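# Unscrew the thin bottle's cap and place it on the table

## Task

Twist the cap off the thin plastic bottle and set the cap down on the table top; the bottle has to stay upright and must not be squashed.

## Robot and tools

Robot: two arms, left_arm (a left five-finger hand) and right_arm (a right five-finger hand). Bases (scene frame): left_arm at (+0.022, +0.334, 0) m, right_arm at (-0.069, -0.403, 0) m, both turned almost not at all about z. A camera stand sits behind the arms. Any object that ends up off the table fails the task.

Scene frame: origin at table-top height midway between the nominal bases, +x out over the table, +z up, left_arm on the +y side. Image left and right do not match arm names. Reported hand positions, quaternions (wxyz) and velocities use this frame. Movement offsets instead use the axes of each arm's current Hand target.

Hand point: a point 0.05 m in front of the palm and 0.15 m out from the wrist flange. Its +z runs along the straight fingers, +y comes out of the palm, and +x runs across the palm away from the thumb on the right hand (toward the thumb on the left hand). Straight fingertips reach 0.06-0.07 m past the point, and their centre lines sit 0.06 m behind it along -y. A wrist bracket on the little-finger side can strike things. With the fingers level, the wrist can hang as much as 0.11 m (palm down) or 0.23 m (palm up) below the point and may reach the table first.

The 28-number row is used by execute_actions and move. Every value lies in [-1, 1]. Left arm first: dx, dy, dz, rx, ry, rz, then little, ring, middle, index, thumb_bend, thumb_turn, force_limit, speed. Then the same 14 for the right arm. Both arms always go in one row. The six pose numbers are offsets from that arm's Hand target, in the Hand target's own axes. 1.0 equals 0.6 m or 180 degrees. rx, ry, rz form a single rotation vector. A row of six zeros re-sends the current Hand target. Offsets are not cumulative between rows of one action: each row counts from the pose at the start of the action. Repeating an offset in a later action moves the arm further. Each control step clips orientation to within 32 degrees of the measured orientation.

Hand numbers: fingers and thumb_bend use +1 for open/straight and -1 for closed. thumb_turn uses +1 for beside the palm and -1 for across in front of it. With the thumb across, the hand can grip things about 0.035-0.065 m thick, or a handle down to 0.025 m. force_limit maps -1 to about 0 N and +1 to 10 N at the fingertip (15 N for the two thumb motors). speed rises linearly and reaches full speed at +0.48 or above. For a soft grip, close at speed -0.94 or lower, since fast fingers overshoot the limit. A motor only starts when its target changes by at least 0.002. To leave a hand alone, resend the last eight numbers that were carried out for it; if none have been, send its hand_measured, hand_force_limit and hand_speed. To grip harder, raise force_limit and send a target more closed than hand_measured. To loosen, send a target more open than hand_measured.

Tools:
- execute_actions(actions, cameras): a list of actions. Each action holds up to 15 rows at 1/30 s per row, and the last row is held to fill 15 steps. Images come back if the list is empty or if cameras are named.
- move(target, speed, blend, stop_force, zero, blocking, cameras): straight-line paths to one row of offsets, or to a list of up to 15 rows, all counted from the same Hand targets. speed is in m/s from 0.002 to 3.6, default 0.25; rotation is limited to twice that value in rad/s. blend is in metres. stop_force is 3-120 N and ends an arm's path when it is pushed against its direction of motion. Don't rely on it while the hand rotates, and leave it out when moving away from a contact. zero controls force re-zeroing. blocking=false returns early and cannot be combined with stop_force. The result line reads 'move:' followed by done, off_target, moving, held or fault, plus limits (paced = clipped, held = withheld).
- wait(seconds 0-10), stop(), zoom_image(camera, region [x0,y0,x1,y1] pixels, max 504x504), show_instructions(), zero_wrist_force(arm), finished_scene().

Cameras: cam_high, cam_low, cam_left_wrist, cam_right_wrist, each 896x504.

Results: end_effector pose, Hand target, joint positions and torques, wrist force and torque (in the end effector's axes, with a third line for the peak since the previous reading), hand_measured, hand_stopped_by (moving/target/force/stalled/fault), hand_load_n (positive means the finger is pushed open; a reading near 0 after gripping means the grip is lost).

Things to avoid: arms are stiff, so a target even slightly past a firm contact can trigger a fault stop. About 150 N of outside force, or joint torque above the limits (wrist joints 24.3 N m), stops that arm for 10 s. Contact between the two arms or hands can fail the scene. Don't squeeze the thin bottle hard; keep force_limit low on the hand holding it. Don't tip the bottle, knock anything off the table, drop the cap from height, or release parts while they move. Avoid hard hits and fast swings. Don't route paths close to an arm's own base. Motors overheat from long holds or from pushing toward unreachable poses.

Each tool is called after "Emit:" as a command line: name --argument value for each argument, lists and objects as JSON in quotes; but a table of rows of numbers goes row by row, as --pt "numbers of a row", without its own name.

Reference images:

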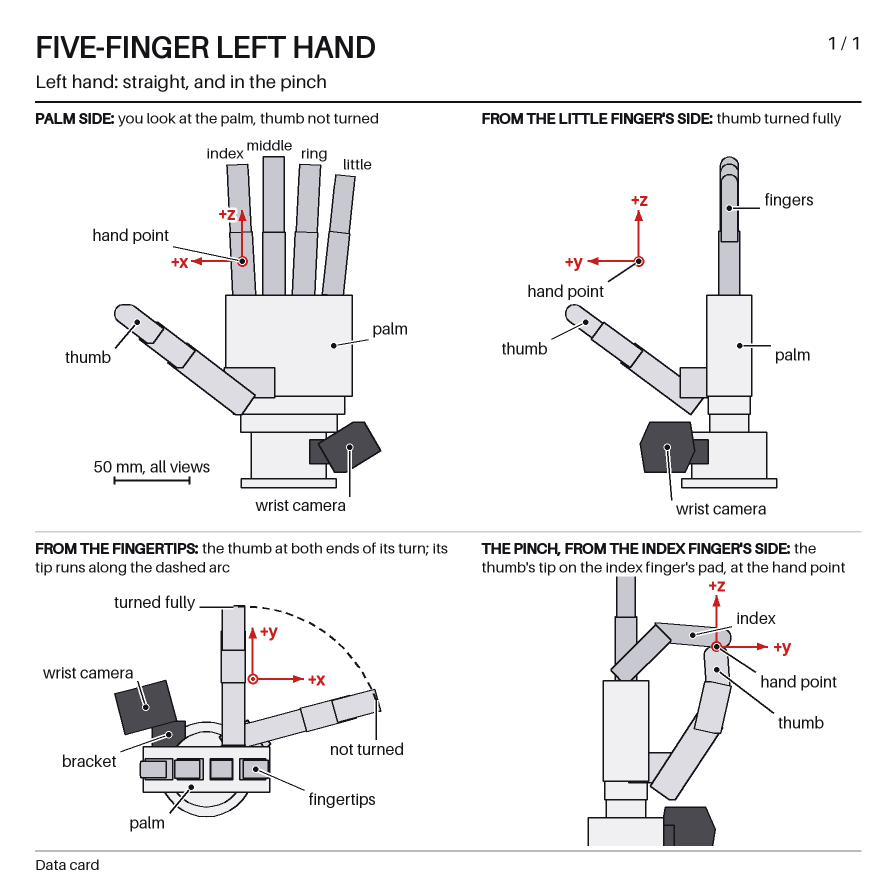

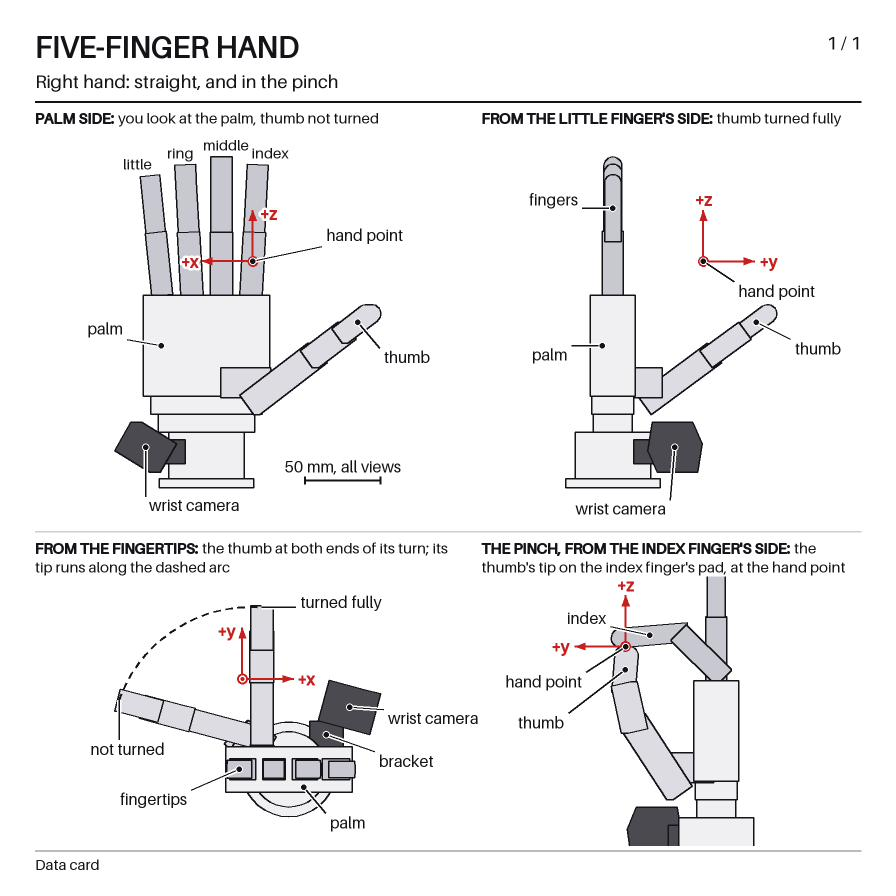

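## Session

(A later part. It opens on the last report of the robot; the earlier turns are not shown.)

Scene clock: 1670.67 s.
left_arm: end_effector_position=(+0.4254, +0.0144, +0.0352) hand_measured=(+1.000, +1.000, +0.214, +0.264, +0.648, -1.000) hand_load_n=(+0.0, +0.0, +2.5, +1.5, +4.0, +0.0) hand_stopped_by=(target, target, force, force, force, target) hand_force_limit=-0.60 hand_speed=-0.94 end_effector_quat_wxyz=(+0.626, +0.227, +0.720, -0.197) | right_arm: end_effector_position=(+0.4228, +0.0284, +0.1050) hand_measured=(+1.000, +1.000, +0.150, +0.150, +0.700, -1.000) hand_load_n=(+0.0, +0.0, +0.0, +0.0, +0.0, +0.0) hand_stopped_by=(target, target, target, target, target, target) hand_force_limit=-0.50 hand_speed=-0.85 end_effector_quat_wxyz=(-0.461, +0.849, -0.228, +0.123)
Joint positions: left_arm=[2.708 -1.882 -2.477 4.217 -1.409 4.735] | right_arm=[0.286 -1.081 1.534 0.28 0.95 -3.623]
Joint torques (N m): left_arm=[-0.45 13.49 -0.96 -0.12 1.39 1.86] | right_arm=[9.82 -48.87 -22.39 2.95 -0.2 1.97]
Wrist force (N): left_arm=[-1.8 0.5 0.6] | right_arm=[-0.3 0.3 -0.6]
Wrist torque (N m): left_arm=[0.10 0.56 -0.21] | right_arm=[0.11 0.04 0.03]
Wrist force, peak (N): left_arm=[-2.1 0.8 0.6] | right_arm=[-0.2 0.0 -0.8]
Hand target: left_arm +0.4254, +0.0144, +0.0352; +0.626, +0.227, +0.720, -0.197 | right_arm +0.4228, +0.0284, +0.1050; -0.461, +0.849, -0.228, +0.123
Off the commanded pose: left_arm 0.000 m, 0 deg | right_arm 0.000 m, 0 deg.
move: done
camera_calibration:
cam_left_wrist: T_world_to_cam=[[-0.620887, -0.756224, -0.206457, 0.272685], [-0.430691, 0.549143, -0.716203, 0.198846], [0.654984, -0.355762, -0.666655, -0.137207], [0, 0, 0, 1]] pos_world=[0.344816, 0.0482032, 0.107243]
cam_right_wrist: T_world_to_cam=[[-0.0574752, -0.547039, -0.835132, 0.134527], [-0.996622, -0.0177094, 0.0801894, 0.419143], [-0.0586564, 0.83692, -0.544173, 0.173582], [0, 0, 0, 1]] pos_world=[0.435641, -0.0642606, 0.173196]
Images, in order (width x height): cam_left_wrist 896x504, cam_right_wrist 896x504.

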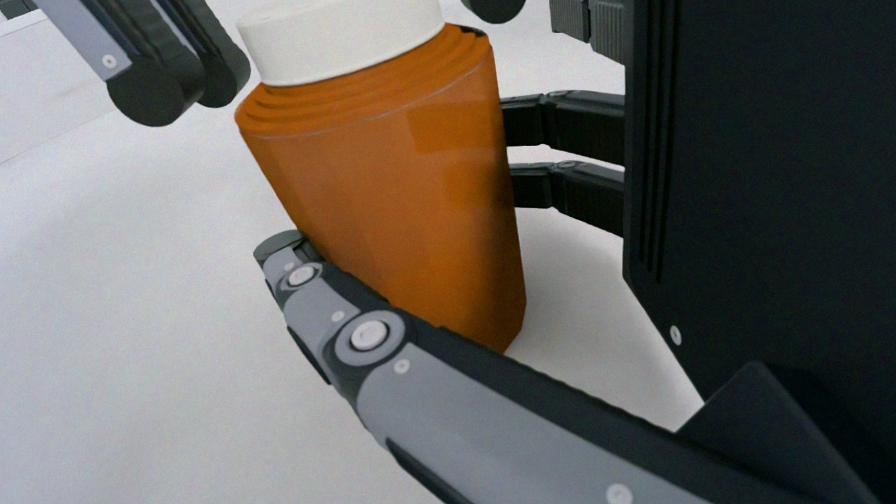

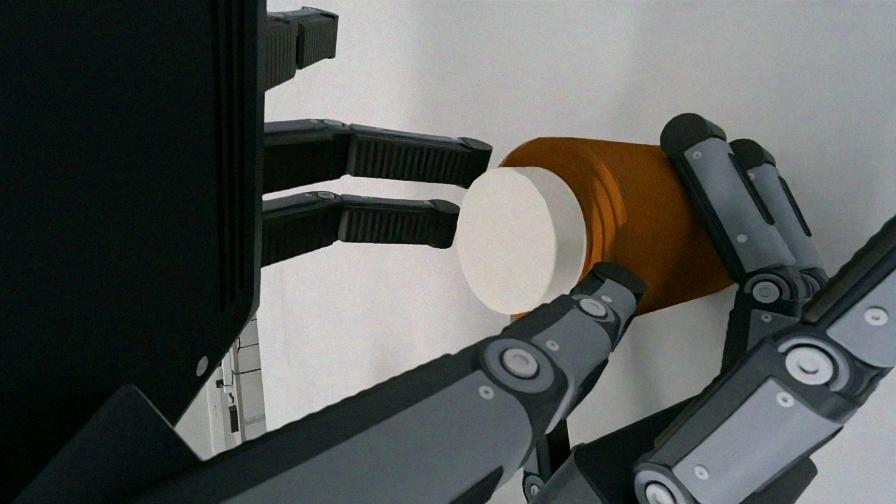

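Emit:
move --target '[0,0,0,0,0,0, 1,1,0.0,0.0,0.3,-1,-0.6,-0.94, 0,0,0,0,0,0, 1,1,-0.2,-0.2,0.35,-1,-0.5,-0.94]' --cameras '["cam_left_wrist", "cam_right_wrist"]'

Scene clock: 1689.33 s.
left_arm: end_effector_position=(+0.4254, +0.0144, +0.0352) hand_measured=(+1.000, +1.000, +0.214, +0.264, +0.648, -1.000) hand_load_n=(+0.0, +0.0, +3.0, +1.5, +3.5, -0.5) hand_stopped_by=(target, target, force, force, force, target) hand_force_limit=-0.60 hand_speed=-0.94 end_effector_quat_wxyz=(+0.626, +0.227, +0.720, -0.197) | right_arm: end_effector_position=(+0.4228, +0.0284, +0.1050) hand_measured=(+1.000, +1.000, +0.090, +0.004, +0.586, -1.000) hand_load_n=(+0.0, +0.0, +2.0, +3.5, +4.0, +0.5) hand_stopped_by=(target, target, force, force, force, target) hand_force_limit=-0.50 hand_speed=-0.94 end_effector_quat_wxyz=(-0.461, +0.849, -0.228, +0.123)
Joint positions: left_arm=[2.708 -1.882 -2.477 4.217 -1.409 4.735] | right_arm=[0.286 -1.081 1.534 0.28 0.95 -3.623]
Joint torques (N m): left_arm=[0.56 12.46 -1.24 -0.11 0.23 1.89] | right_arm=[0.68 -45.26 -15.41 2 0.99 1.95]
Wrist force (N): left_arm=[-2.2 -0.4 0.4] | right_arm=[-0.2 -0.3 0.6]
Wrist torque (N m): left_arm=[0.12 0.57 -0.18] | right_arm=[0.10 0.04 0.02]
Wrist force, peak (N): left_arm=[-2.8 -1.9 -0.2] | right_arm=[-0.1 -3.1 0.5]
Hand target: left_arm +0.4254, +0.0144, +0.0352; +0.626, +0.227, +0.720, -0.197 | right_arm +0.4228, +0.0284, +0.1050; -0.461, +0.849, -0.228, +0.123
Off the commanded pose: left_arm 0.000 m, 0 deg | right_arm 0.000 m, 0 deg.
move: done
camera_calibration:
cam_left_wrist: T_world_to_cam=[[-0.620887, -0.756224, -0.206457, 0.272685], [-0.430691, 0.549143, -0.716203, 0.198846], [0.654984, -0.355762, -0.666655, -0.137207], [0, 0, 0, 1]] pos_world=[0.344816, 0.0482032, 0.107243]
cam_right_wrist: T_world_to_cam=[[-0.0574752, -0.547039, -0.835132, 0.134527], [-0.996622, -0.0177094, 0.0801894, 0.419143], [-0.0586564, 0.83692, -0.544173, 0.173582], [0, 0, 0, 1]] pos_world=[0.435641, -0.0642606, 0.173196]
Images, in order (width x height): cam_left_wrist 896x504, cam_right_wrist 896x504.

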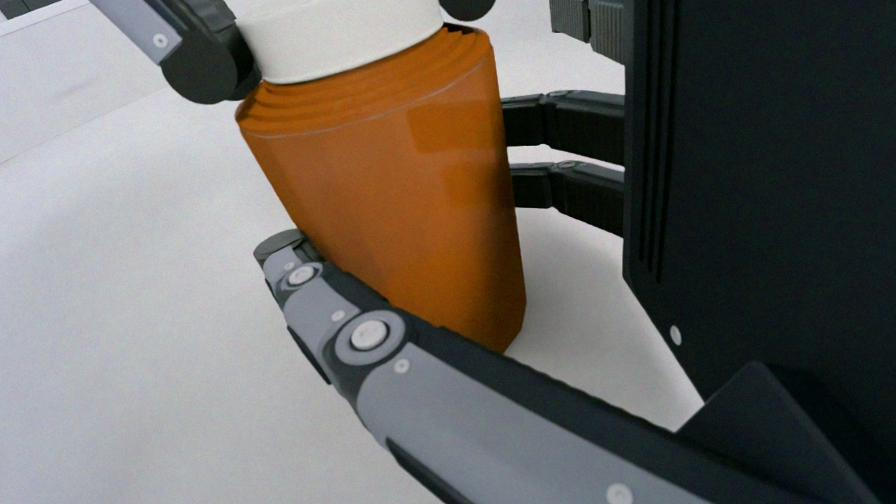

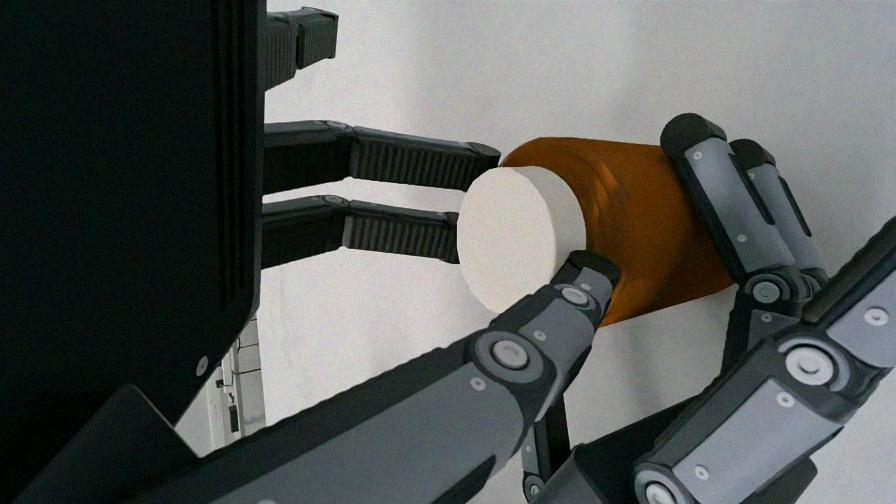

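Emit:
move --target '[0,0,0,0,0,0, 1,1,0.0,0.0,0.3,-1,-0.6,-0.94, -0.0017,0.0033,-0.0055,0,-0.0699,-0.0454, 1,1,-0.2,-0.2,0.35,-1,-0.5,-0.94]' --speed 0.1 --cameras '["cam_left_wrist", "cam_right_wrist"]'

Scene clock: 1708.60 s.
left_arm: end_effector_position=(+0.4254, +0.0144, +0.0352) hand_measured=(+1.000, +1.000, +0.214, +0.264, +0.648, -1.000) hand_load_n=(+0.0, +0.0, +3.5, +2.0, +3.0, -1.0) hand_stopped_by=(target, target, force, force, force, target) hand_force_limit=-0.60 hand_speed=-0.94 end_effector_quat_wxyz=(+0.626, +0.227, +0.720, -0.197) | right_arm: end_effector_position=(+0.4202, +0.0255, +0.1050) hand_measured=(+1.000, +1.000, +0.088, +0.004, +0.586, -1.000) hand_load_n=(+0.0, +0.0, +1.5, +5.5, +2.5, +2.0) hand_stopped_by=(target, target, force, force, force, target) hand_force_limit=-0.50 hand_speed=-0.94 end_effector_quat_wxyz=(-0.473, +0.871, -0.115, +0.062)
Joint positions: left_arm=[2.708 -1.882 -2.477 4.217 -1.409 4.735] | right_arm=[0.239 -0.968 1.393 0.513 0.741 -3.929]
Joint torques (N m): left_arm=[0.58 13.63 -0.65 0.13 -1.73 1.8] | right_arm=[15.11 -51.4 -7.54 0.35 0.62 0.6]
Wrist force (N): left_arm=[-2.6 -1.9 0.5] | right_arm=[0.5 -3.9 0.8]
Wrist torque (N m): left_arm=[0.05 0.57 -0.15] | right_arm=[0.02 0.04 -0.01]
Wrist force, peak (N): left_arm=[-2.4 -2.9 -1.3] | right_arm=[1.6 -4.0 1.0]
Hand target: left_arm +0.4254, +0.0144, +0.0352; +0.626, +0.227, +0.720, -0.197 | right_arm +0.4200, +0.0256, +0.1051; -0.473, +0.871, -0.115, +0.062
Off the commanded pose: left_arm 0.000 m, 0 deg | right_arm 0.000 m, 0 deg.
move: done
camera_calibration:
cam_left_wrist: T_world_to_cam=[[-0.620887, -0.756224, -0.206457, 0.272685], [-0.430691, 0.549143, -0.716203, 0.198846], [0.654984, -0.355762, -0.666655, -0.137207], [0, 0, 0, 1]] pos_world=[0.344816, 0.0482032, 0.107243]
cam_right_wrist: T_world_to_cam=[[0.0859382, -0.543078, -0.835273, 0.0725332], [-0.958171, -0.27477, 0.0800671, 0.4068], [-0.27299, 0.793453, -0.543974, 0.267076], [0, 0, 0, 1]] pos_world=[0.45646, -0.060745, 0.173296]
Images, in order (width x height): cam_left_wrist 896x504, cam_right_wrist 896x504.

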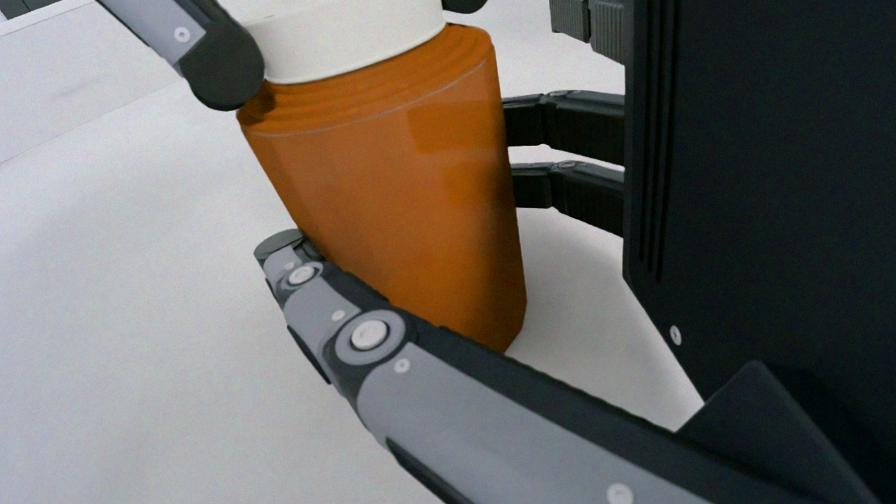

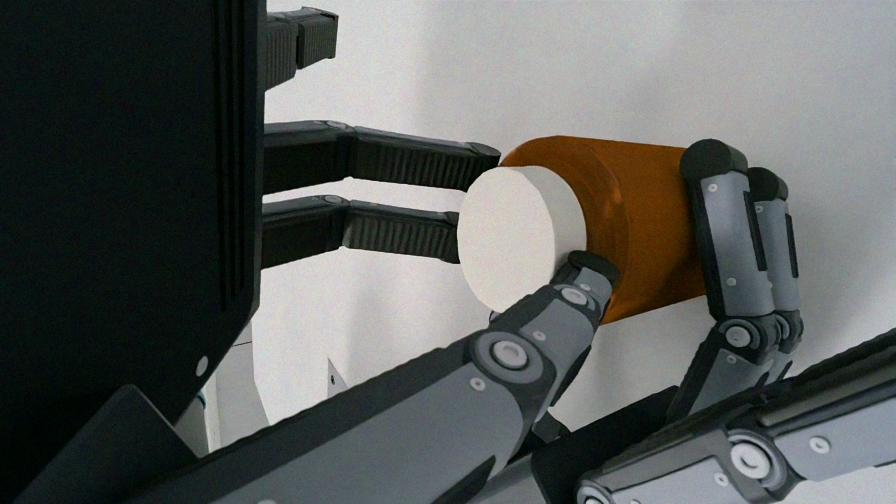

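Emit:
move --target '[0,0,0,0,0,0, 1,1,0.0,0.0,0.3,-1,-0.6,-0.94, -0.0015,0.0015,-0.0045,0,-0.0699,-0.0454, 1,1,-0.2,-0.2,0.35,-1,-0.5,-0.94]' --speed 0.12 --cameras '["cam_left_wrist", "cam_right_wrist"]'

Scene clock: 1725.47 s.
left_arm: end_effector_position=(+0.4254, +0.0144, +0.0352) hand_measured=(+1.000, +1.000, +0.214, +0.264, +0.648, -1.000) hand_load_n=(+0.0, -0.5, +3.0, +1.0, +3.5, -1.0) hand_stopped_by=(target, target, force, force, force, target) hand_force_limit=-0.60 hand_speed=-0.94 end_effector_quat_wxyz=(+0.626, +0.227, +0.720, -0.197) | right_arm: end_effector_position=(+0.4185, +0.0232, +0.1058) hand_measured=(+1.000, +1.000, +0.088, +0.004, +0.586, -1.000) hand_load_n=(+0.0, +0.0, +0.0, +3.5, +3.0, +2.5) hand_stopped_by=(target, target, force, force, force, target) hand_force_limit=-0.50 hand_speed=-0.94 end_effector_quat_wxyz=(-0.478, +0.879, +0.000, +0.000)
Joint positions: left_arm=[2.708 -1.882 -2.477 4.217 -1.409 4.735] | right_arm=[0.219 -0.816 1.205 0.865 0.609 -4.331]
Joint torques (N m): left_arm=[0.89 13.2 -0.35 0.83 -1.47 1.85] | right_arm=[0.95 -55.85 -9.92 1.33 0.57 -0.56]
Wrist force (N): left_arm=[-3.3 1.2 1.3] | right_arm=[-0.9 0.2 0.0]
Wrist torque (N m): left_arm=[0.06 0.61 -0.21] | right_arm=[0.07 0.01 0.07]
Wrist force, peak (N): left_arm=[-3.2 1.3 1.6] | right_arm=[0.6 -3.8 1.0]
Hand target: left_arm +0.4254, +0.0144, +0.0352; +0.626, +0.227, +0.720, -0.197 | right_arm +0.4185, +0.0232, +0.1058; -0.478, +0.879, +0.000, +0.000
Off the commanded pose: left_arm 0.000 m, 0 deg | right_arm 0.000 m, 0 deg.
move: done
camera_calibration:
cam_left_wrist: T_world_to_cam=[[-0.620836, -0.756252, -0.206506, 0.272674], [-0.430728, 0.549161, -0.716167, 0.198854], [0.655008, -0.355675, -0.666678, -0.137217], [0, 0, 0, 1]] pos_world=[0.344817, 0.0482029, 0.107242]
cam_right_wrist: T_world_to_cam=[[0.22384, -0.501955, -0.835426, 0.013349], [-0.854309, -0.513618, 0.0797019, 0.366678], [-0.469097, 0.695872, -0.543793, 0.353205], [0, 0, 0, 1]] pos_world=[0.475956, -0.0507519, 0.173997]
Images, in order (width x height): cam_left_wrist 896x504, cam_right_wrist 896x504.

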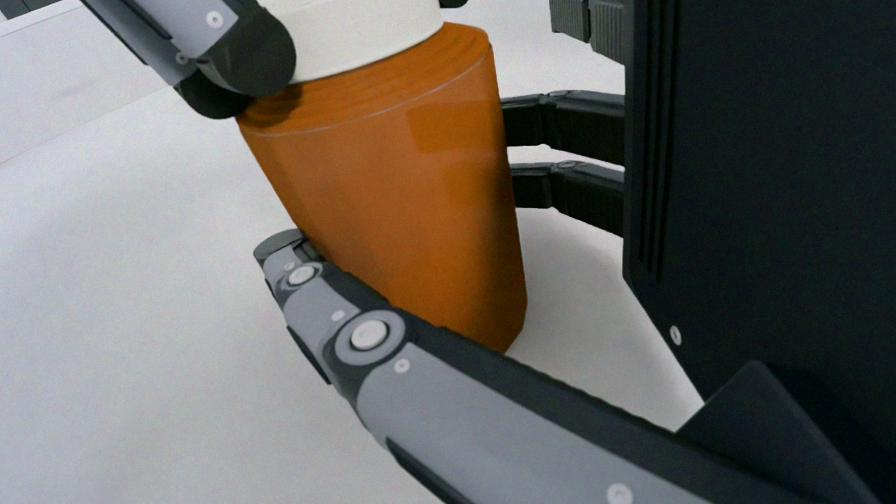

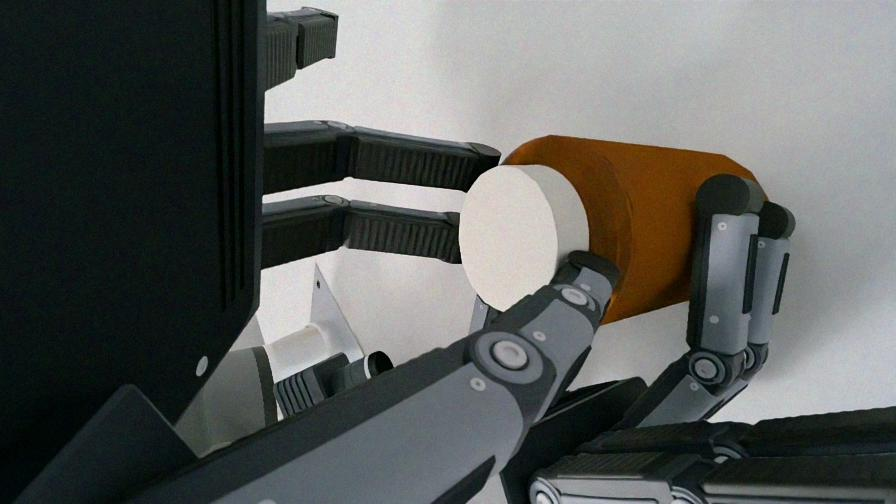

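Emit:
move --target '[0,0,0,0,0,0, 1,1,0.0,0.0,0.3,-1,-0.6,-0.94, 0,0,0,0,0,0, 1,1,-0.25,-0.2,0.35,-1,-0.5,-0.94]'

Scene clock: 1733.83 s.
left_arm: end_effector_position=(+0.4254, +0.0144, +0.0352) hand_measured=(+1.000, +1.000, +0.214, +0.264, +0.648, -1.000) hand_load_n=(+0.0, +0.0, +3.0, +1.5, +3.5, -1.0) hand_stopped_by=(target, target, force, force, force, target) hand_force_limit=-0.60 hand_speed=-0.94 end_effector_quat_wxyz=(+0.626, +0.227, +0.720, -0.197) | right_arm: end_effector_position=(+0.4184, +0.0232, +0.1058) hand_measured=(+1.000, +1.000, +0.062, +0.004, +0.586, -1.000) hand_load_n=(+0.0, +0.0, +3.0, +2.5, +3.5, +2.5) hand_stopped_by=(target, target, force, force, force, target) hand_force_limit=-0.50 hand_speed=-0.94 end_effector_quat_wxyz=(-0.478, +0.879, +0.000, +0.000)
Joint positions: left_arm=[2.708 -1.882 -2.477 4.217 -1.409 4.735] | right_arm=[0.219 -0.816 1.205 0.865 0.609 -4.331]
Joint torques (N m): left_arm=[0.44 13.5 0.05 1.54 0.78 1.72] | right_arm=[15.46 -56.13 -7.44 2.98 0.42 -1.17]
Wrist force (N): left_arm=[-2.7 0.7 1.1] | right_arm=[-1.1 -2.0 0.3]
Wrist torque (N m): left_arm=[0.12 0.55 -0.19] | right_arm=[0.07 0.05 0.00]
Wrist force, peak (N): left_arm=[-3.3 1.6 1.7] | right_arm=[-1.1 -2.4 0.3]
Hand target: left_arm +0.4254, +0.0144, +0.0352; +0.626, +0.227, +0.720, -0.197 | right_arm +0.4185, +0.0232, +0.1058; -0.478, +0.879, +0.000, +0.000
Off the commanded pose: left_arm 0.000 m, 0 deg | right_arm 0.000 m, 0 deg.
move: done

Emit:
move --pt "0 0 0 0 0 0 1 1 0.0 0.0 0.3 -1 -0.6 -0.94 -0.0018 0.0028 -0.0058 0 -0.0699 -0.0454 1 1 -0.25 -0.2 0.35 -1 -0.5 -0.94" --pt "0 0 0 0 0 0 1 1 0.0 0.0 0.3 -1 -0.6 -0.94 -0.0018 0.0057 -0.0117 0 -0.1398 -0.0908 1 1 -0.25 -0.2 0.35 -1 -0.5 -0.94" --speed 0.12 --blend 0.002 --cameras '["cam_left_wrist", "cam_right_wrist"]'

Scene clock: 1746.73 s.
left_arm: end_effector_position=(+0.4254, +0.0144, +0.0352) hand_measured=(+1.000, +1.000, +0.214, +0.264, +0.648, -1.000) hand_load_n=(+0.0, +0.0, +4.0, +1.0, +3.0, -1.5) hand_stopped_by=(target, target, force, force, force, target) hand_force_limit=-0.60 hand_speed=-0.94 end_effector_quat_wxyz=(+0.626, +0.227, +0.720, -0.197) | right_arm: end_effector_position=(+0.4173, +0.0155, +0.1067) hand_measured=(+1.000, +1.000, +0.062, +0.004, +0.586, -1.000) hand_load_n=(+0.0, +0.0, +0.5, +5.5, +2.5, +1.5) hand_stopped_by=(target, target, force, force, force, target) hand_force_limit=-0.50 hand_speed=-0.94 end_effector_quat_wxyz=(-0.461, +0.849, +0.227, -0.124)
Joint positions: left_arm=[2.708 -1.882 -2.477 4.217 -1.409 4.735] | right_arm=[0.24 -0.522 0.836 1.671 0.636 -5.213]
Joint torques (N m): left_arm=[0.47 14.04 0.2 2.17 -1.93 1.64] | right_arm=[-10.74 -64.54 -9.93 2.16 -2.07 -0.11]
Wrist force (N): left_arm=[-2.7 -0.2 2.5] | right_arm=[0.4 -2.2 1.1]
Wrist torque (N m): left_arm=[0.04 0.61 -0.16] | right_arm=[0.03 0.00 0.02]
Wrist force, peak (N): left_arm=[-3.0 -1.0 2.5] | right_arm=[1.0 -2.7 1.1]
Hand target: left_arm +0.4254, +0.0144, +0.0352; +0.626, +0.227, +0.720, -0.197 | right_arm +0.4174, +0.0154, +0.1068; -0.461, +0.849, +0.227, -0.124
Off the commanded pose: left_arm 0.000 m, 0 deg | right_arm 0.000 m, 0 deg.
move: done
camera_calibration:
cam_left_wrist: T_world_to_cam=[[-0.620887, -0.756224, -0.206457, 0.272685], [-0.430691, 0.549143, -0.716203, 0.198846], [0.654984, -0.355762, -0.666655, -0.137207], [0, 0, 0, 1]] pos_world=[0.344816, 0.0482032, 0.107243]
cam_right_wrist: T_world_to_cam=[[0.445264, -0.322188, -0.835425, -0.0846776], [-0.482716, -0.872198, 0.0790925, 0.212175], [-0.754139, 0.368056, -0.543884, 0.482493], [0, 0, 0, 1]] pos_world=[0.503991, -0.0198077, 0.174897]
Images, in order (width x height): cam_left_wrist 896x504, cam_right_wrist 896x504.

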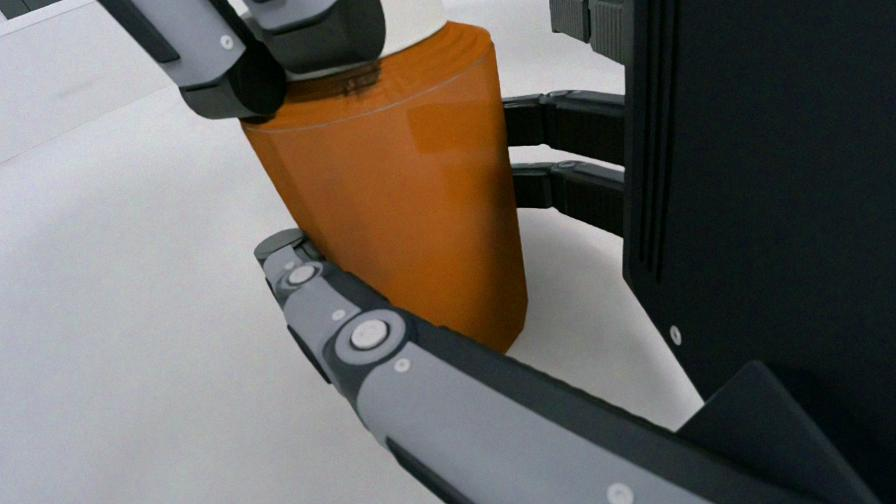

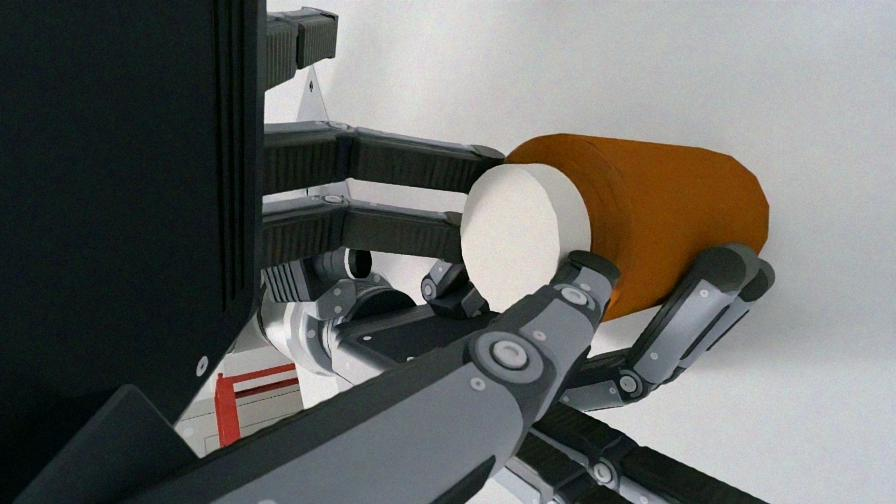

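Emit:
zoom_image --camera "cam_right_wrist" --region '[440, 110, 680, 340]'

Emit:
zoom_image --camera "cam_left_wrist" --region '[180, 0, 520, 150]'

Scaled by 2.100.

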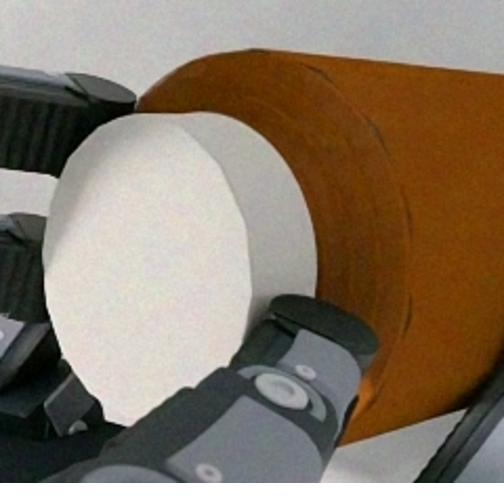

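Scaled by 1.482.

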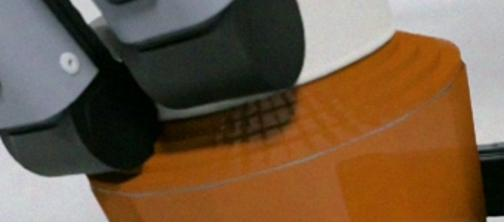

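Emit:
move --pt "0 0 0 0 0 0 1 1 0.0 0.0 0.3 -1 -0.6 -0.94 0 0 0 0 0 0 1 1 0.3 0.3 0.85 -1 -0.5 -0.4" --pt "0 0 0 0 0 0 1 1 0.0 0.0 0.3 -1 -0.6 -0.94 0.0083 -0.0048 0.0085 0 0.1398 0.0908 1 1 0.3 0.3 0.85 -1 -0.5 -0.4" --pt "0 0 0 0 0 0 1 1 0.0 0.0 0.3 -1 -0.6 -0.94 0.0208 -0.0070 0.0133 0 0.2797 0.1817 1 1 0.3 0.3 0.85 -1 -0.5 -0.4" --speed 0.25 --blend '[0,0.003,0]' --cameras '["cam_high", "cam_left_wrist", "cam_right_wrist"]'

Scene clock: 1807.07 s.
left_arm: end_effector_position=(+0.4254, +0.0144, +0.0352) hand_measured=(+1.000, +1.000, +0.214, +0.264, +0.648, -1.000) hand_load_n=(+0.0, +0.0, +2.5, +1.0, +3.5, +0.5) hand_stopped_by=(target, target, force, force, force, target) hand_force_limit=-0.60 hand_speed=-0.94 end_effector_quat_wxyz=(+0.626, +0.227, +0.720, -0.197) | right_arm: end_effector_position=(+0.4236, +0.0295, +0.1060) hand_measured=(+1.000, +1.000, +0.300, +0.300, +0.850, -1.000) hand_load_n=(+0.0, +0.0, +0.0, +0.0, +0.0, +0.0) hand_stopped_by=(target, target, target, target, target, target) hand_force_limit=-0.50 hand_speed=-0.40 end_effector_quat_wxyz=(-0.461, +0.849, -0.228, +0.123)
Joint positions: left_arm=[2.708 -1.882 -2.477 4.217 -1.409 4.735] | right_arm=[0.288 -1.079 1.529 0.283 0.951 -3.622]
Joint torques (N m): left_arm=[0.36 14.39 0.52 0.12 1.28 1.71] | right_arm=[-13.21 -30.74 -20.64 0.77 0.22 1.82]
Wrist force (N): left_arm=[-1.8 0.6 0.3] | right_arm=[-0.2 0.0 -0.4]
Wrist torque (N m): left_arm=[0.12 0.53 -0.20] | right_arm=[0.05 0.03 0.08]
Wrist force, peak (N): left_arm=[-3.4 -0.1 2.9] | right_arm=[0.0 -2.3 1.4]
Hand target: left_arm +0.4254, +0.0144, +0.0352; +0.626, +0.227, +0.720, -0.197 | right_arm +0.4237, +0.0295, +0.1059; -0.461, +0.849, -0.228, +0.123
Off the commanded pose: left_arm 0.000 m, 0 deg | right_arm 0.000 m, 0 deg.
move: done
camera_calibration:
cam_left_wrist: T_world_to_cam=[[-0.620887, -0.756224, -0.206457, 0.272685], [-0.430691, 0.549143, -0.716203, 0.198846], [0.654984, -0.355762, -0.666655, -0.137207], [0, 0, 0, 1]] pos_world=[0.344816, 0.0482032, 0.107243]
cam_right_wrist: T_world_to_cam=[[-0.0575266, -0.547086, -0.835097, 0.136017], [-0.996619, -0.0176812, 0.0802364, 0.419772], [-0.0586618, 0.836889, -0.54422, 0.173255], [0, 0, 0, 1]] pos_world=[0.436341, -0.0631605, 0.174195]
Images, in order (width x height): cam_high 896x504, cam_left_wrist 896x504, cam_right_wrist 896x504.

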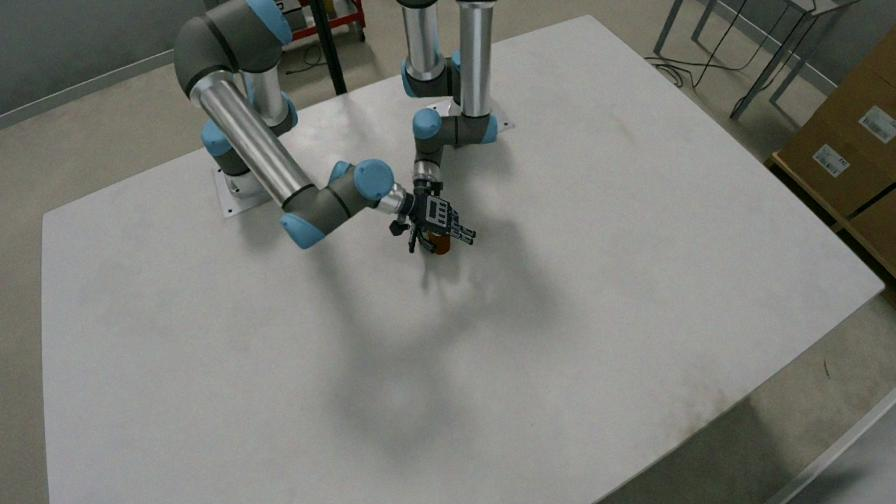

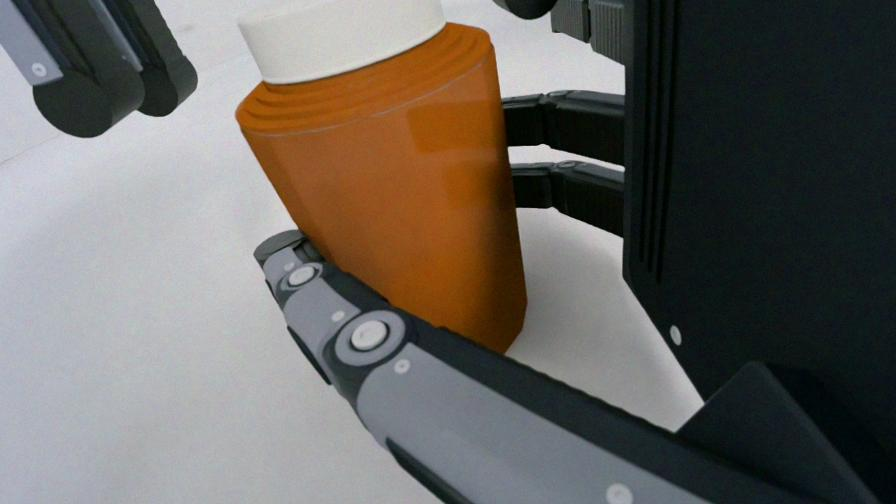

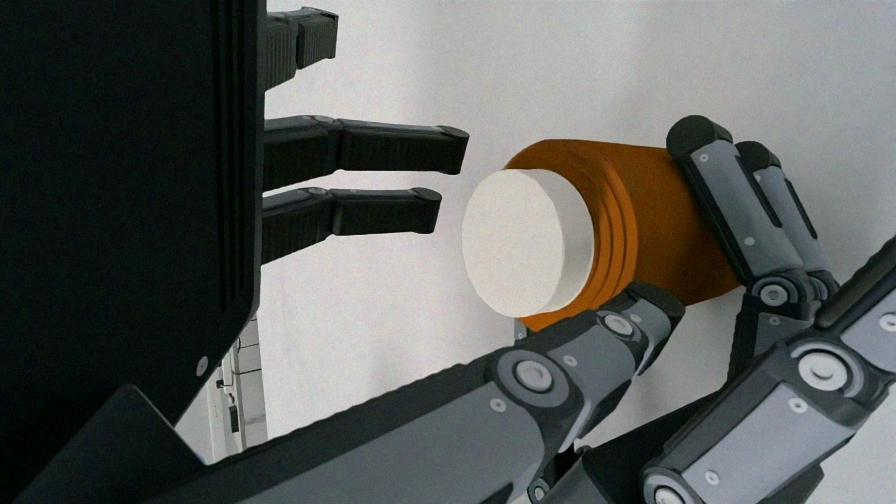

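Emit:
move --pt "0 0 0 0 0 0 1 1 0.0 0.0 0.3 -1 -0.6 -0.94 -0.001 0.0015 -0.0027 0 0 0 1 1 0.3 0.3 0.85 -1 -0.5 -0.4" --pt "0 0 0 0 0 0 1 1 0.0 0.0 0.3 -1 -0.6 -0.94 -0.001 0.0015 -0.0027 0 0 0 1 1 -0.2 -0.2 0.35 -1 -0.4 -0.93" --pt "0 0 0 0 0 0 1 1 0.0 0.0 0.3 -1 -0.6 -0.94 -0.0018 0.0045 -0.0078 0 -0.0699 -0.0454 1 1 -0.2 -0.2 0.35 -1 -0.4 -0.93" --pt "0 0 0 0 0 0 1 1 0.0 0.0 0.3 -1 -0.6 -0.94 -0.0009 0.0072 -0.013 0 -0.1398 -0.0908 1 1 -0.2 -0.2 0.35 -1 -0.4 -0.93" --speed 0.15 --blend '[0,0,0.002,0]' --cameras '["cam_left_wrist", "cam_right_wrist"]'

Scene clock: 1855.37 s.
left_arm: end_effector_position=(+0.4254, +0.0144, +0.0352) hand_measured=(+1.000, +1.000, +0.214, +0.264, +0.648, -1.000) hand_load_n=(+0.0, +0.5, +3.0, +0.0, +2.0, +0.0) hand_stopped_by=(target, target, force, force, force, target) hand_force_limit=-0.60 hand_speed=-0.94 end_effector_quat_wxyz=(+0.626, +0.227, +0.720, -0.197) | right_arm: end_effector_position=(+0.4198, +0.0246, +0.1064) hand_measured=(+1.000, +1.000, +0.052, +0.000, +0.588, -1.000) hand_load_n=(+0.0, +0.0, +0.5, +6.0, +5.0, +3.5) hand_stopped_by=(target, target, force, force, force, target) hand_force_limit=-0.40 hand_speed=-0.93 end_effector_quat_wxyz=(-0.476, +0.874, -0.088, +0.047) end_effector_velocity=(+0.000, -0.005, +0.001) end_effector_angular_velocity=(+0.000, -0.003, +0.292)
Joint positions: left_arm=[2.708 -1.882 -2.477 4.217 -1.409 4.735] | right_arm=[0.231 -0.936 1.352 0.587 0.7 -4.015]
Joint velocities: left_arm=[within noise] | right_arm=[-0.034 0.162 -0.203 0.364 -0.175 -0.427]
Joint torques (N m): left_arm=[-0.27 14.7 -0.13 -0.07 -0.59 1.78] | right_arm=[-13.76 -30.45 -27.38 5.38 -2.68 -3.17]
Wrist force (N): left_arm=[-2.2 0.4 1.7] | right_arm=[-0.5 -1.2 -0.3]
Wrist torque (N m): left_arm=[0.03 0.57 -0.20] | right_arm=[0.04 0.06 0.17]
Wrist force, peak (N): left_arm=[-2.9 -4.0 -0.5] | right_arm=[0.3 -4.9 1.6]
Hand target: left_arm +0.4254, +0.0144, +0.0352; +0.626, +0.227, +0.720, -0.197 | right_arm +0.4196, +0.0243, +0.1063; -0.476, +0.875, -0.079, +0.042 (not the last commanded pose)
Off the commanded pose: left_arm 0.000 m, 0 deg | right_arm 0.003 m, 11 deg.
move: unfinished (the simulator was too slow to fit another step into this call; the move has ended); path passed 3 of 4 targets
camera_calibration:
cam_left_wrist: T_world_to_cam=[[-0.620836, -0.756252, -0.206506, 0.272674], [-0.430728, 0.549161, -0.716167, 0.198854], [0.655008, -0.355675, -0.666678, -0.137217], [0, 0, 0, 1]] pos_world=[0.344817, 0.0482029, 0.107242]
cam_right_wrist: T_world_to_cam=[[0.120041, -0.535602, -0.835895, 0.0587195], [-0.939397, -0.333635, 0.0788733, 0.39975], [-0.321128, 0.775769, -0.543193, 0.288932], [0, 0, 0, 1]] pos_world=[0.46126, -0.0593238, 0.1745]
Images, in order (width x height): cam_left_wrist 896x504, cam_right_wrist 896x504.

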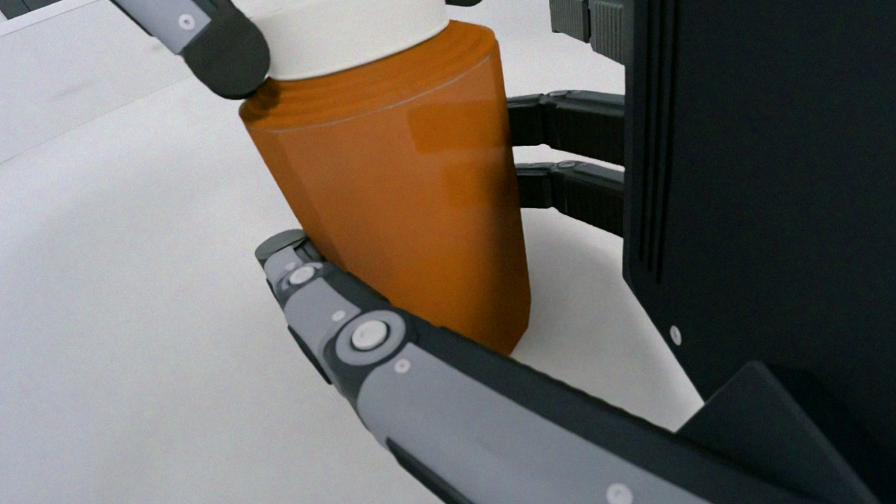

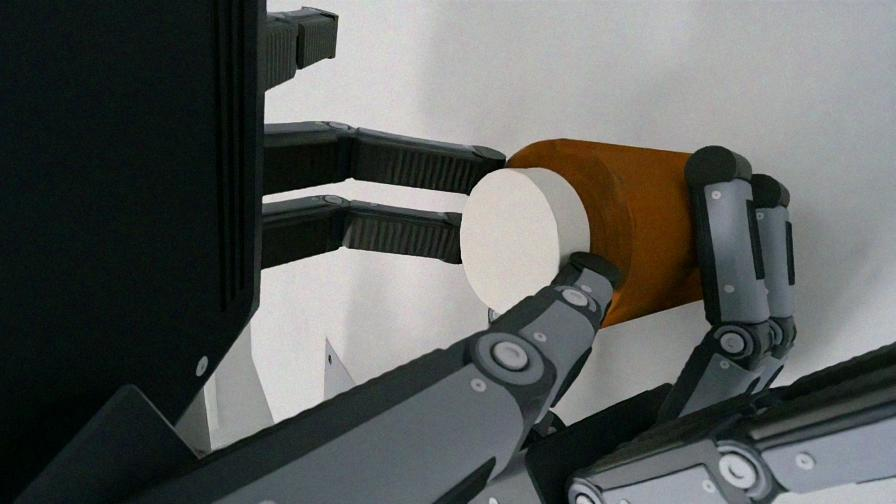

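Emit:
move --pt "0 0 0 0 0 0 1 1 0.0 -0.05 0.2 -1 -0.6 -0.94 -0.0007 0.002 -0.0033 0 -0.048 -0.0312 1 1 -0.2 -0.2 0.35 -1 -0.4 -0.93" --pt "0 0 0 0 0 0 1 1 0.0 -0.05 0.2 -1 -0.6 -0.94 -0.0005 0.0048 -0.0085 0 -0.1179 -0.0766 1 1 -0.2 -0.2 0.35 -1 -0.4 -0.93" --pt "0 0 0 0 0 0 1 1 0.0 -0.05 0.2 -1 -0.6 -0.94 0.0015 0.0073 -0.0135 0 -0.1878 -0.122 1 1 -0.2 -0.2 0.35 -1 -0.4 -0.93" --speed 0.12 --blend 0.002 --cameras '["cam_left_wrist", "cam_right_wrist"]'

Scene clock: 1877.00 s.
left_arm: end_effector_position=(+0.4254, +0.0144, +0.0352) hand_measured=(+1.000, +1.000, +0.214, +0.254, +0.644, -1.000) hand_load_n=(+0.0, +0.0, +3.5, +2.5, +0.0, +0.0) hand_stopped_by=(target, target, force, force, force, target) hand_force_limit=-0.60 hand_speed=-0.94 end_effector_quat_wxyz=(+0.626, +0.227, +0.720, -0.197) | right_arm: end_effector_position=(+0.4188, +0.0152, +0.1070) hand_measured=(+1.000, +1.000, +0.052, +0.000, +0.590, -1.000) hand_load_n=(+0.0, +0.0, -1.5, +15.0, +4.5, +1.5) hand_stopped_by=(target, target, force, force, force, target) hand_force_limit=-0.40 hand_speed=-0.93 end_effector_quat_wxyz=(-0.461, +0.848, +0.228, -0.124)
Joint positions: left_arm=[2.708 -1.882 -2.477 4.217 -1.409 4.735] | right_arm=[0.239 -0.518 0.828 1.678 0.637 -5.216]
Joint torques (N m): left_arm=[0.55 13.84 1.28 0.07 -0.22 1.64] | right_arm=[-15.06 -60.22 -8.76 0.48 0.12 -0.23]
Wrist force (N): left_arm=[2.0 -2.7 8.3] | right_arm=[0.0 -13.7 0.5]
Wrist torque (N m): left_arm=[-0.04 0.76 -0.11] | right_arm=[-0.10 0.09 -0.13]
Wrist force, peak (N): left_arm=[2.1 -3.0 9.0] | right_arm=[0.1 -14.4 0.5]
Hand target: left_arm +0.4254, +0.0144, +0.0352; +0.626, +0.227, +0.720, -0.197 | right_arm +0.4189, +0.0151, +0.1071; -0.461, +0.848, +0.228, -0.124
Off the commanded pose: left_arm 0.000 m, 0 deg | right_arm 0.000 m, 0 deg.
move: done; blend cut to 0 m at target 1
camera_calibration:
cam_left_wrist: T_world_to_cam=[[-0.620887, -0.756224, -0.206457, 0.272685], [-0.430691, 0.549143, -0.716203, 0.198846], [0.654984, -0.355762, -0.666655, -0.137207], [0, 0, 0, 1]] pos_world=[0.344816, 0.0482032, 0.107243]
cam_right_wrist: T_world_to_cam=[[0.445663, -0.321626, -0.835429, -0.0853493], [-0.481567, -0.87283, 0.0791304, 0.212097], [-0.754638, 0.36705, -0.543872, 0.484091], [0, 0, 0, 1]] pos_world=[0.505489, -0.0200117, 0.175197]
Images, in order (width x height): cam_left_wrist 896x504, cam_right_wrist 896x504.

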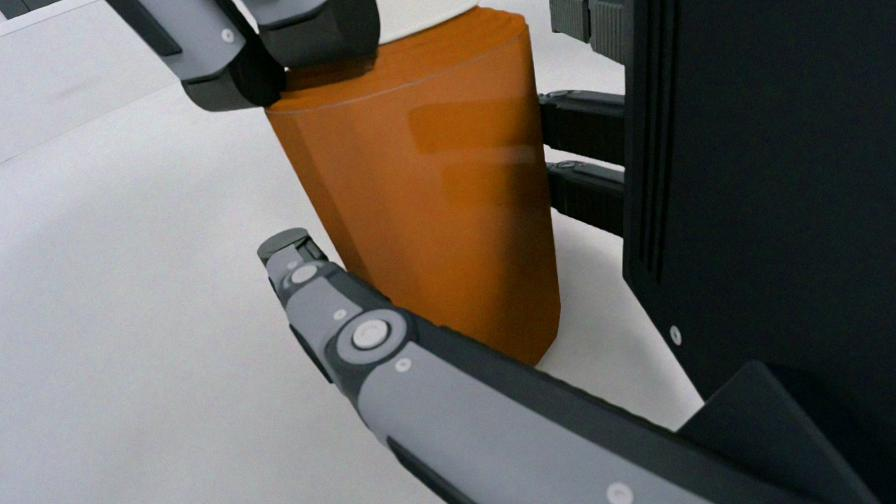

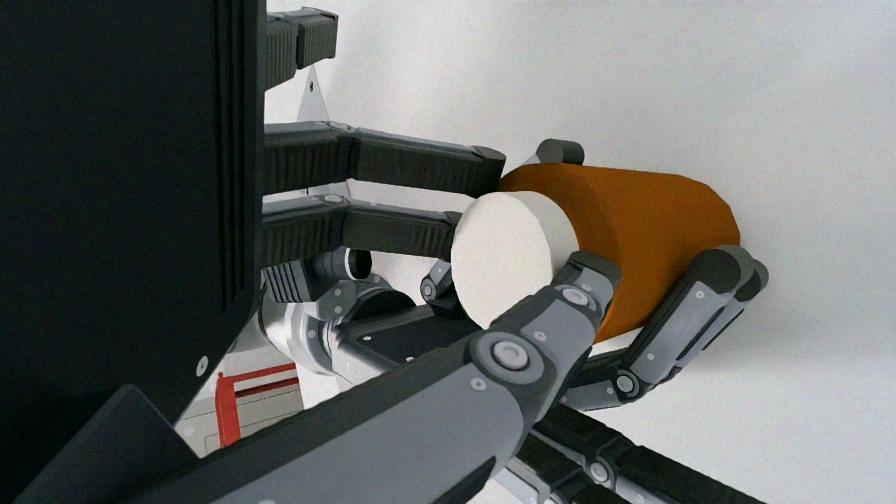

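Emit:
move --target '[0,0,0,0,0,0, 1,1,0.0,-0.05,0.2,-1,-0.6,-0.94, 0,0,0,0,0,0, 1,1,0.3,0.3,0.85,-1,-0.5,-0.8]' --cameras '["cam_left_wrist", "cam_right_wrist"]'

Scene clock: 1902.20 s.
left_arm: end_effector_position=(+0.4254, +0.0144, +0.0352) hand_measured=(+1.000, +1.000, +0.214, +0.254, +0.644, -1.000) hand_load_n=(+0.0, +0.0, +0.0, +0.0, +0.0, +0.0) hand_stopped_by=(target, target, force, force, force, target) hand_force_limit=-0.60 hand_speed=-0.94 end_effector_quat_wxyz=(+0.626, +0.227, +0.720, -0.197) | right_arm: end_effector_position=(+0.4189, +0.0150, +0.1071) hand_measured=(+1.000, +1.000, +0.300, +0.300, +0.850, -1.000) hand_load_n=(+0.0, +0.0, -0.5, +0.0, +0.0, +0.0) hand_stopped_by=(target, target, target, target, target, target) hand_force_limit=-0.50 hand_speed=-0.80 end_effector_quat_wxyz=(-0.461, +0.848, +0.228, -0.124)
Joint positions: left_arm=[2.708 -1.882 -2.477 4.217 -1.409 4.735] | right_arm=[0.238 -0.518 0.828 1.678 0.637 -5.216]
Joint torques (N m): left_arm=[0.79 14.38 0.04 1.34 1.22 1.58] | right_arm=[6.58 -60.97 -13.6 0.92 -0.68 -0.27]
Wrist force (N): left_arm=[-2.1 0.3 0.2] | right_arm=[0.4 0.3 0.4]
Wrist torque (N m): left_arm=[0.09 0.57 -0.20] | right_arm=[0.02 -0.08 0.04]
Wrist force, peak (N): left_arm=[2.5 -3.1 8.9] | right_arm=[0.1 -14.0 0.7]
Hand target: left_arm +0.4254, +0.0144, +0.0352; +0.626, +0.227, +0.720, -0.197 | right_arm +0.4189, +0.0151, +0.1071; -0.461, +0.848, +0.228, -0.124
Off the commanded pose: left_arm 0.000 m, 0 deg | right_arm 0.000 m, 0 deg.
move: done
camera_calibration:
cam_left_wrist: T_world_to_cam=[[-0.620887, -0.756224, -0.206457, 0.272685], [-0.430691, 0.549143, -0.716203, 0.198846], [0.654984, -0.355762, -0.666655, -0.137207], [0, 0, 0, 1]] pos_world=[0.344816, 0.0482032, 0.107243]
cam_right_wrist: T_world_to_cam=[[0.445651, -0.321612, -0.83544, -0.0853665], [-0.481732, -0.87275, 0.0790033, 0.21207], [-0.754539, 0.36725, -0.543873, 0.484249], [0, 0, 0, 1]] pos_world=[0.505589, -0.0202113, 0.175297]
Images, in order (width x height): cam_left_wrist 896x504, cam_right_wrist 896x504.

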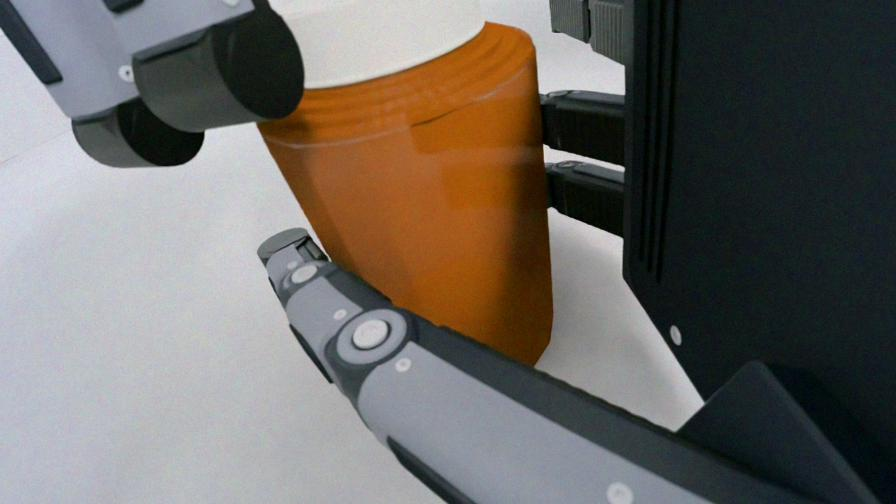

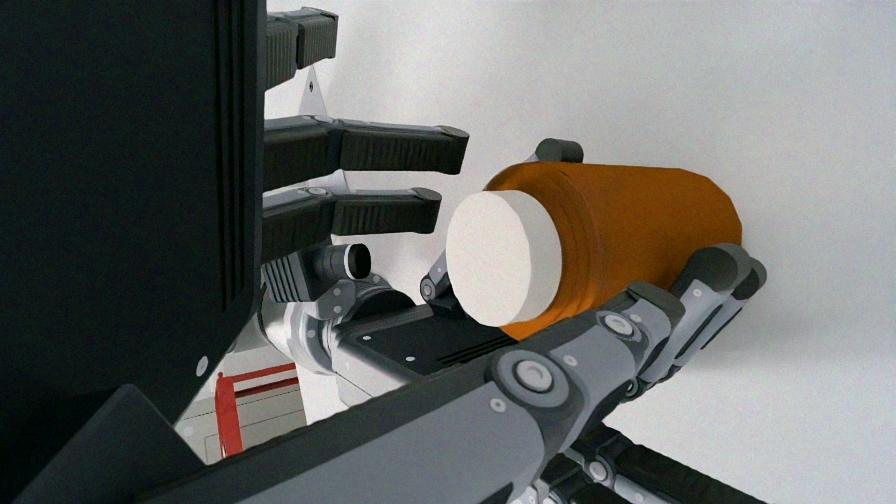

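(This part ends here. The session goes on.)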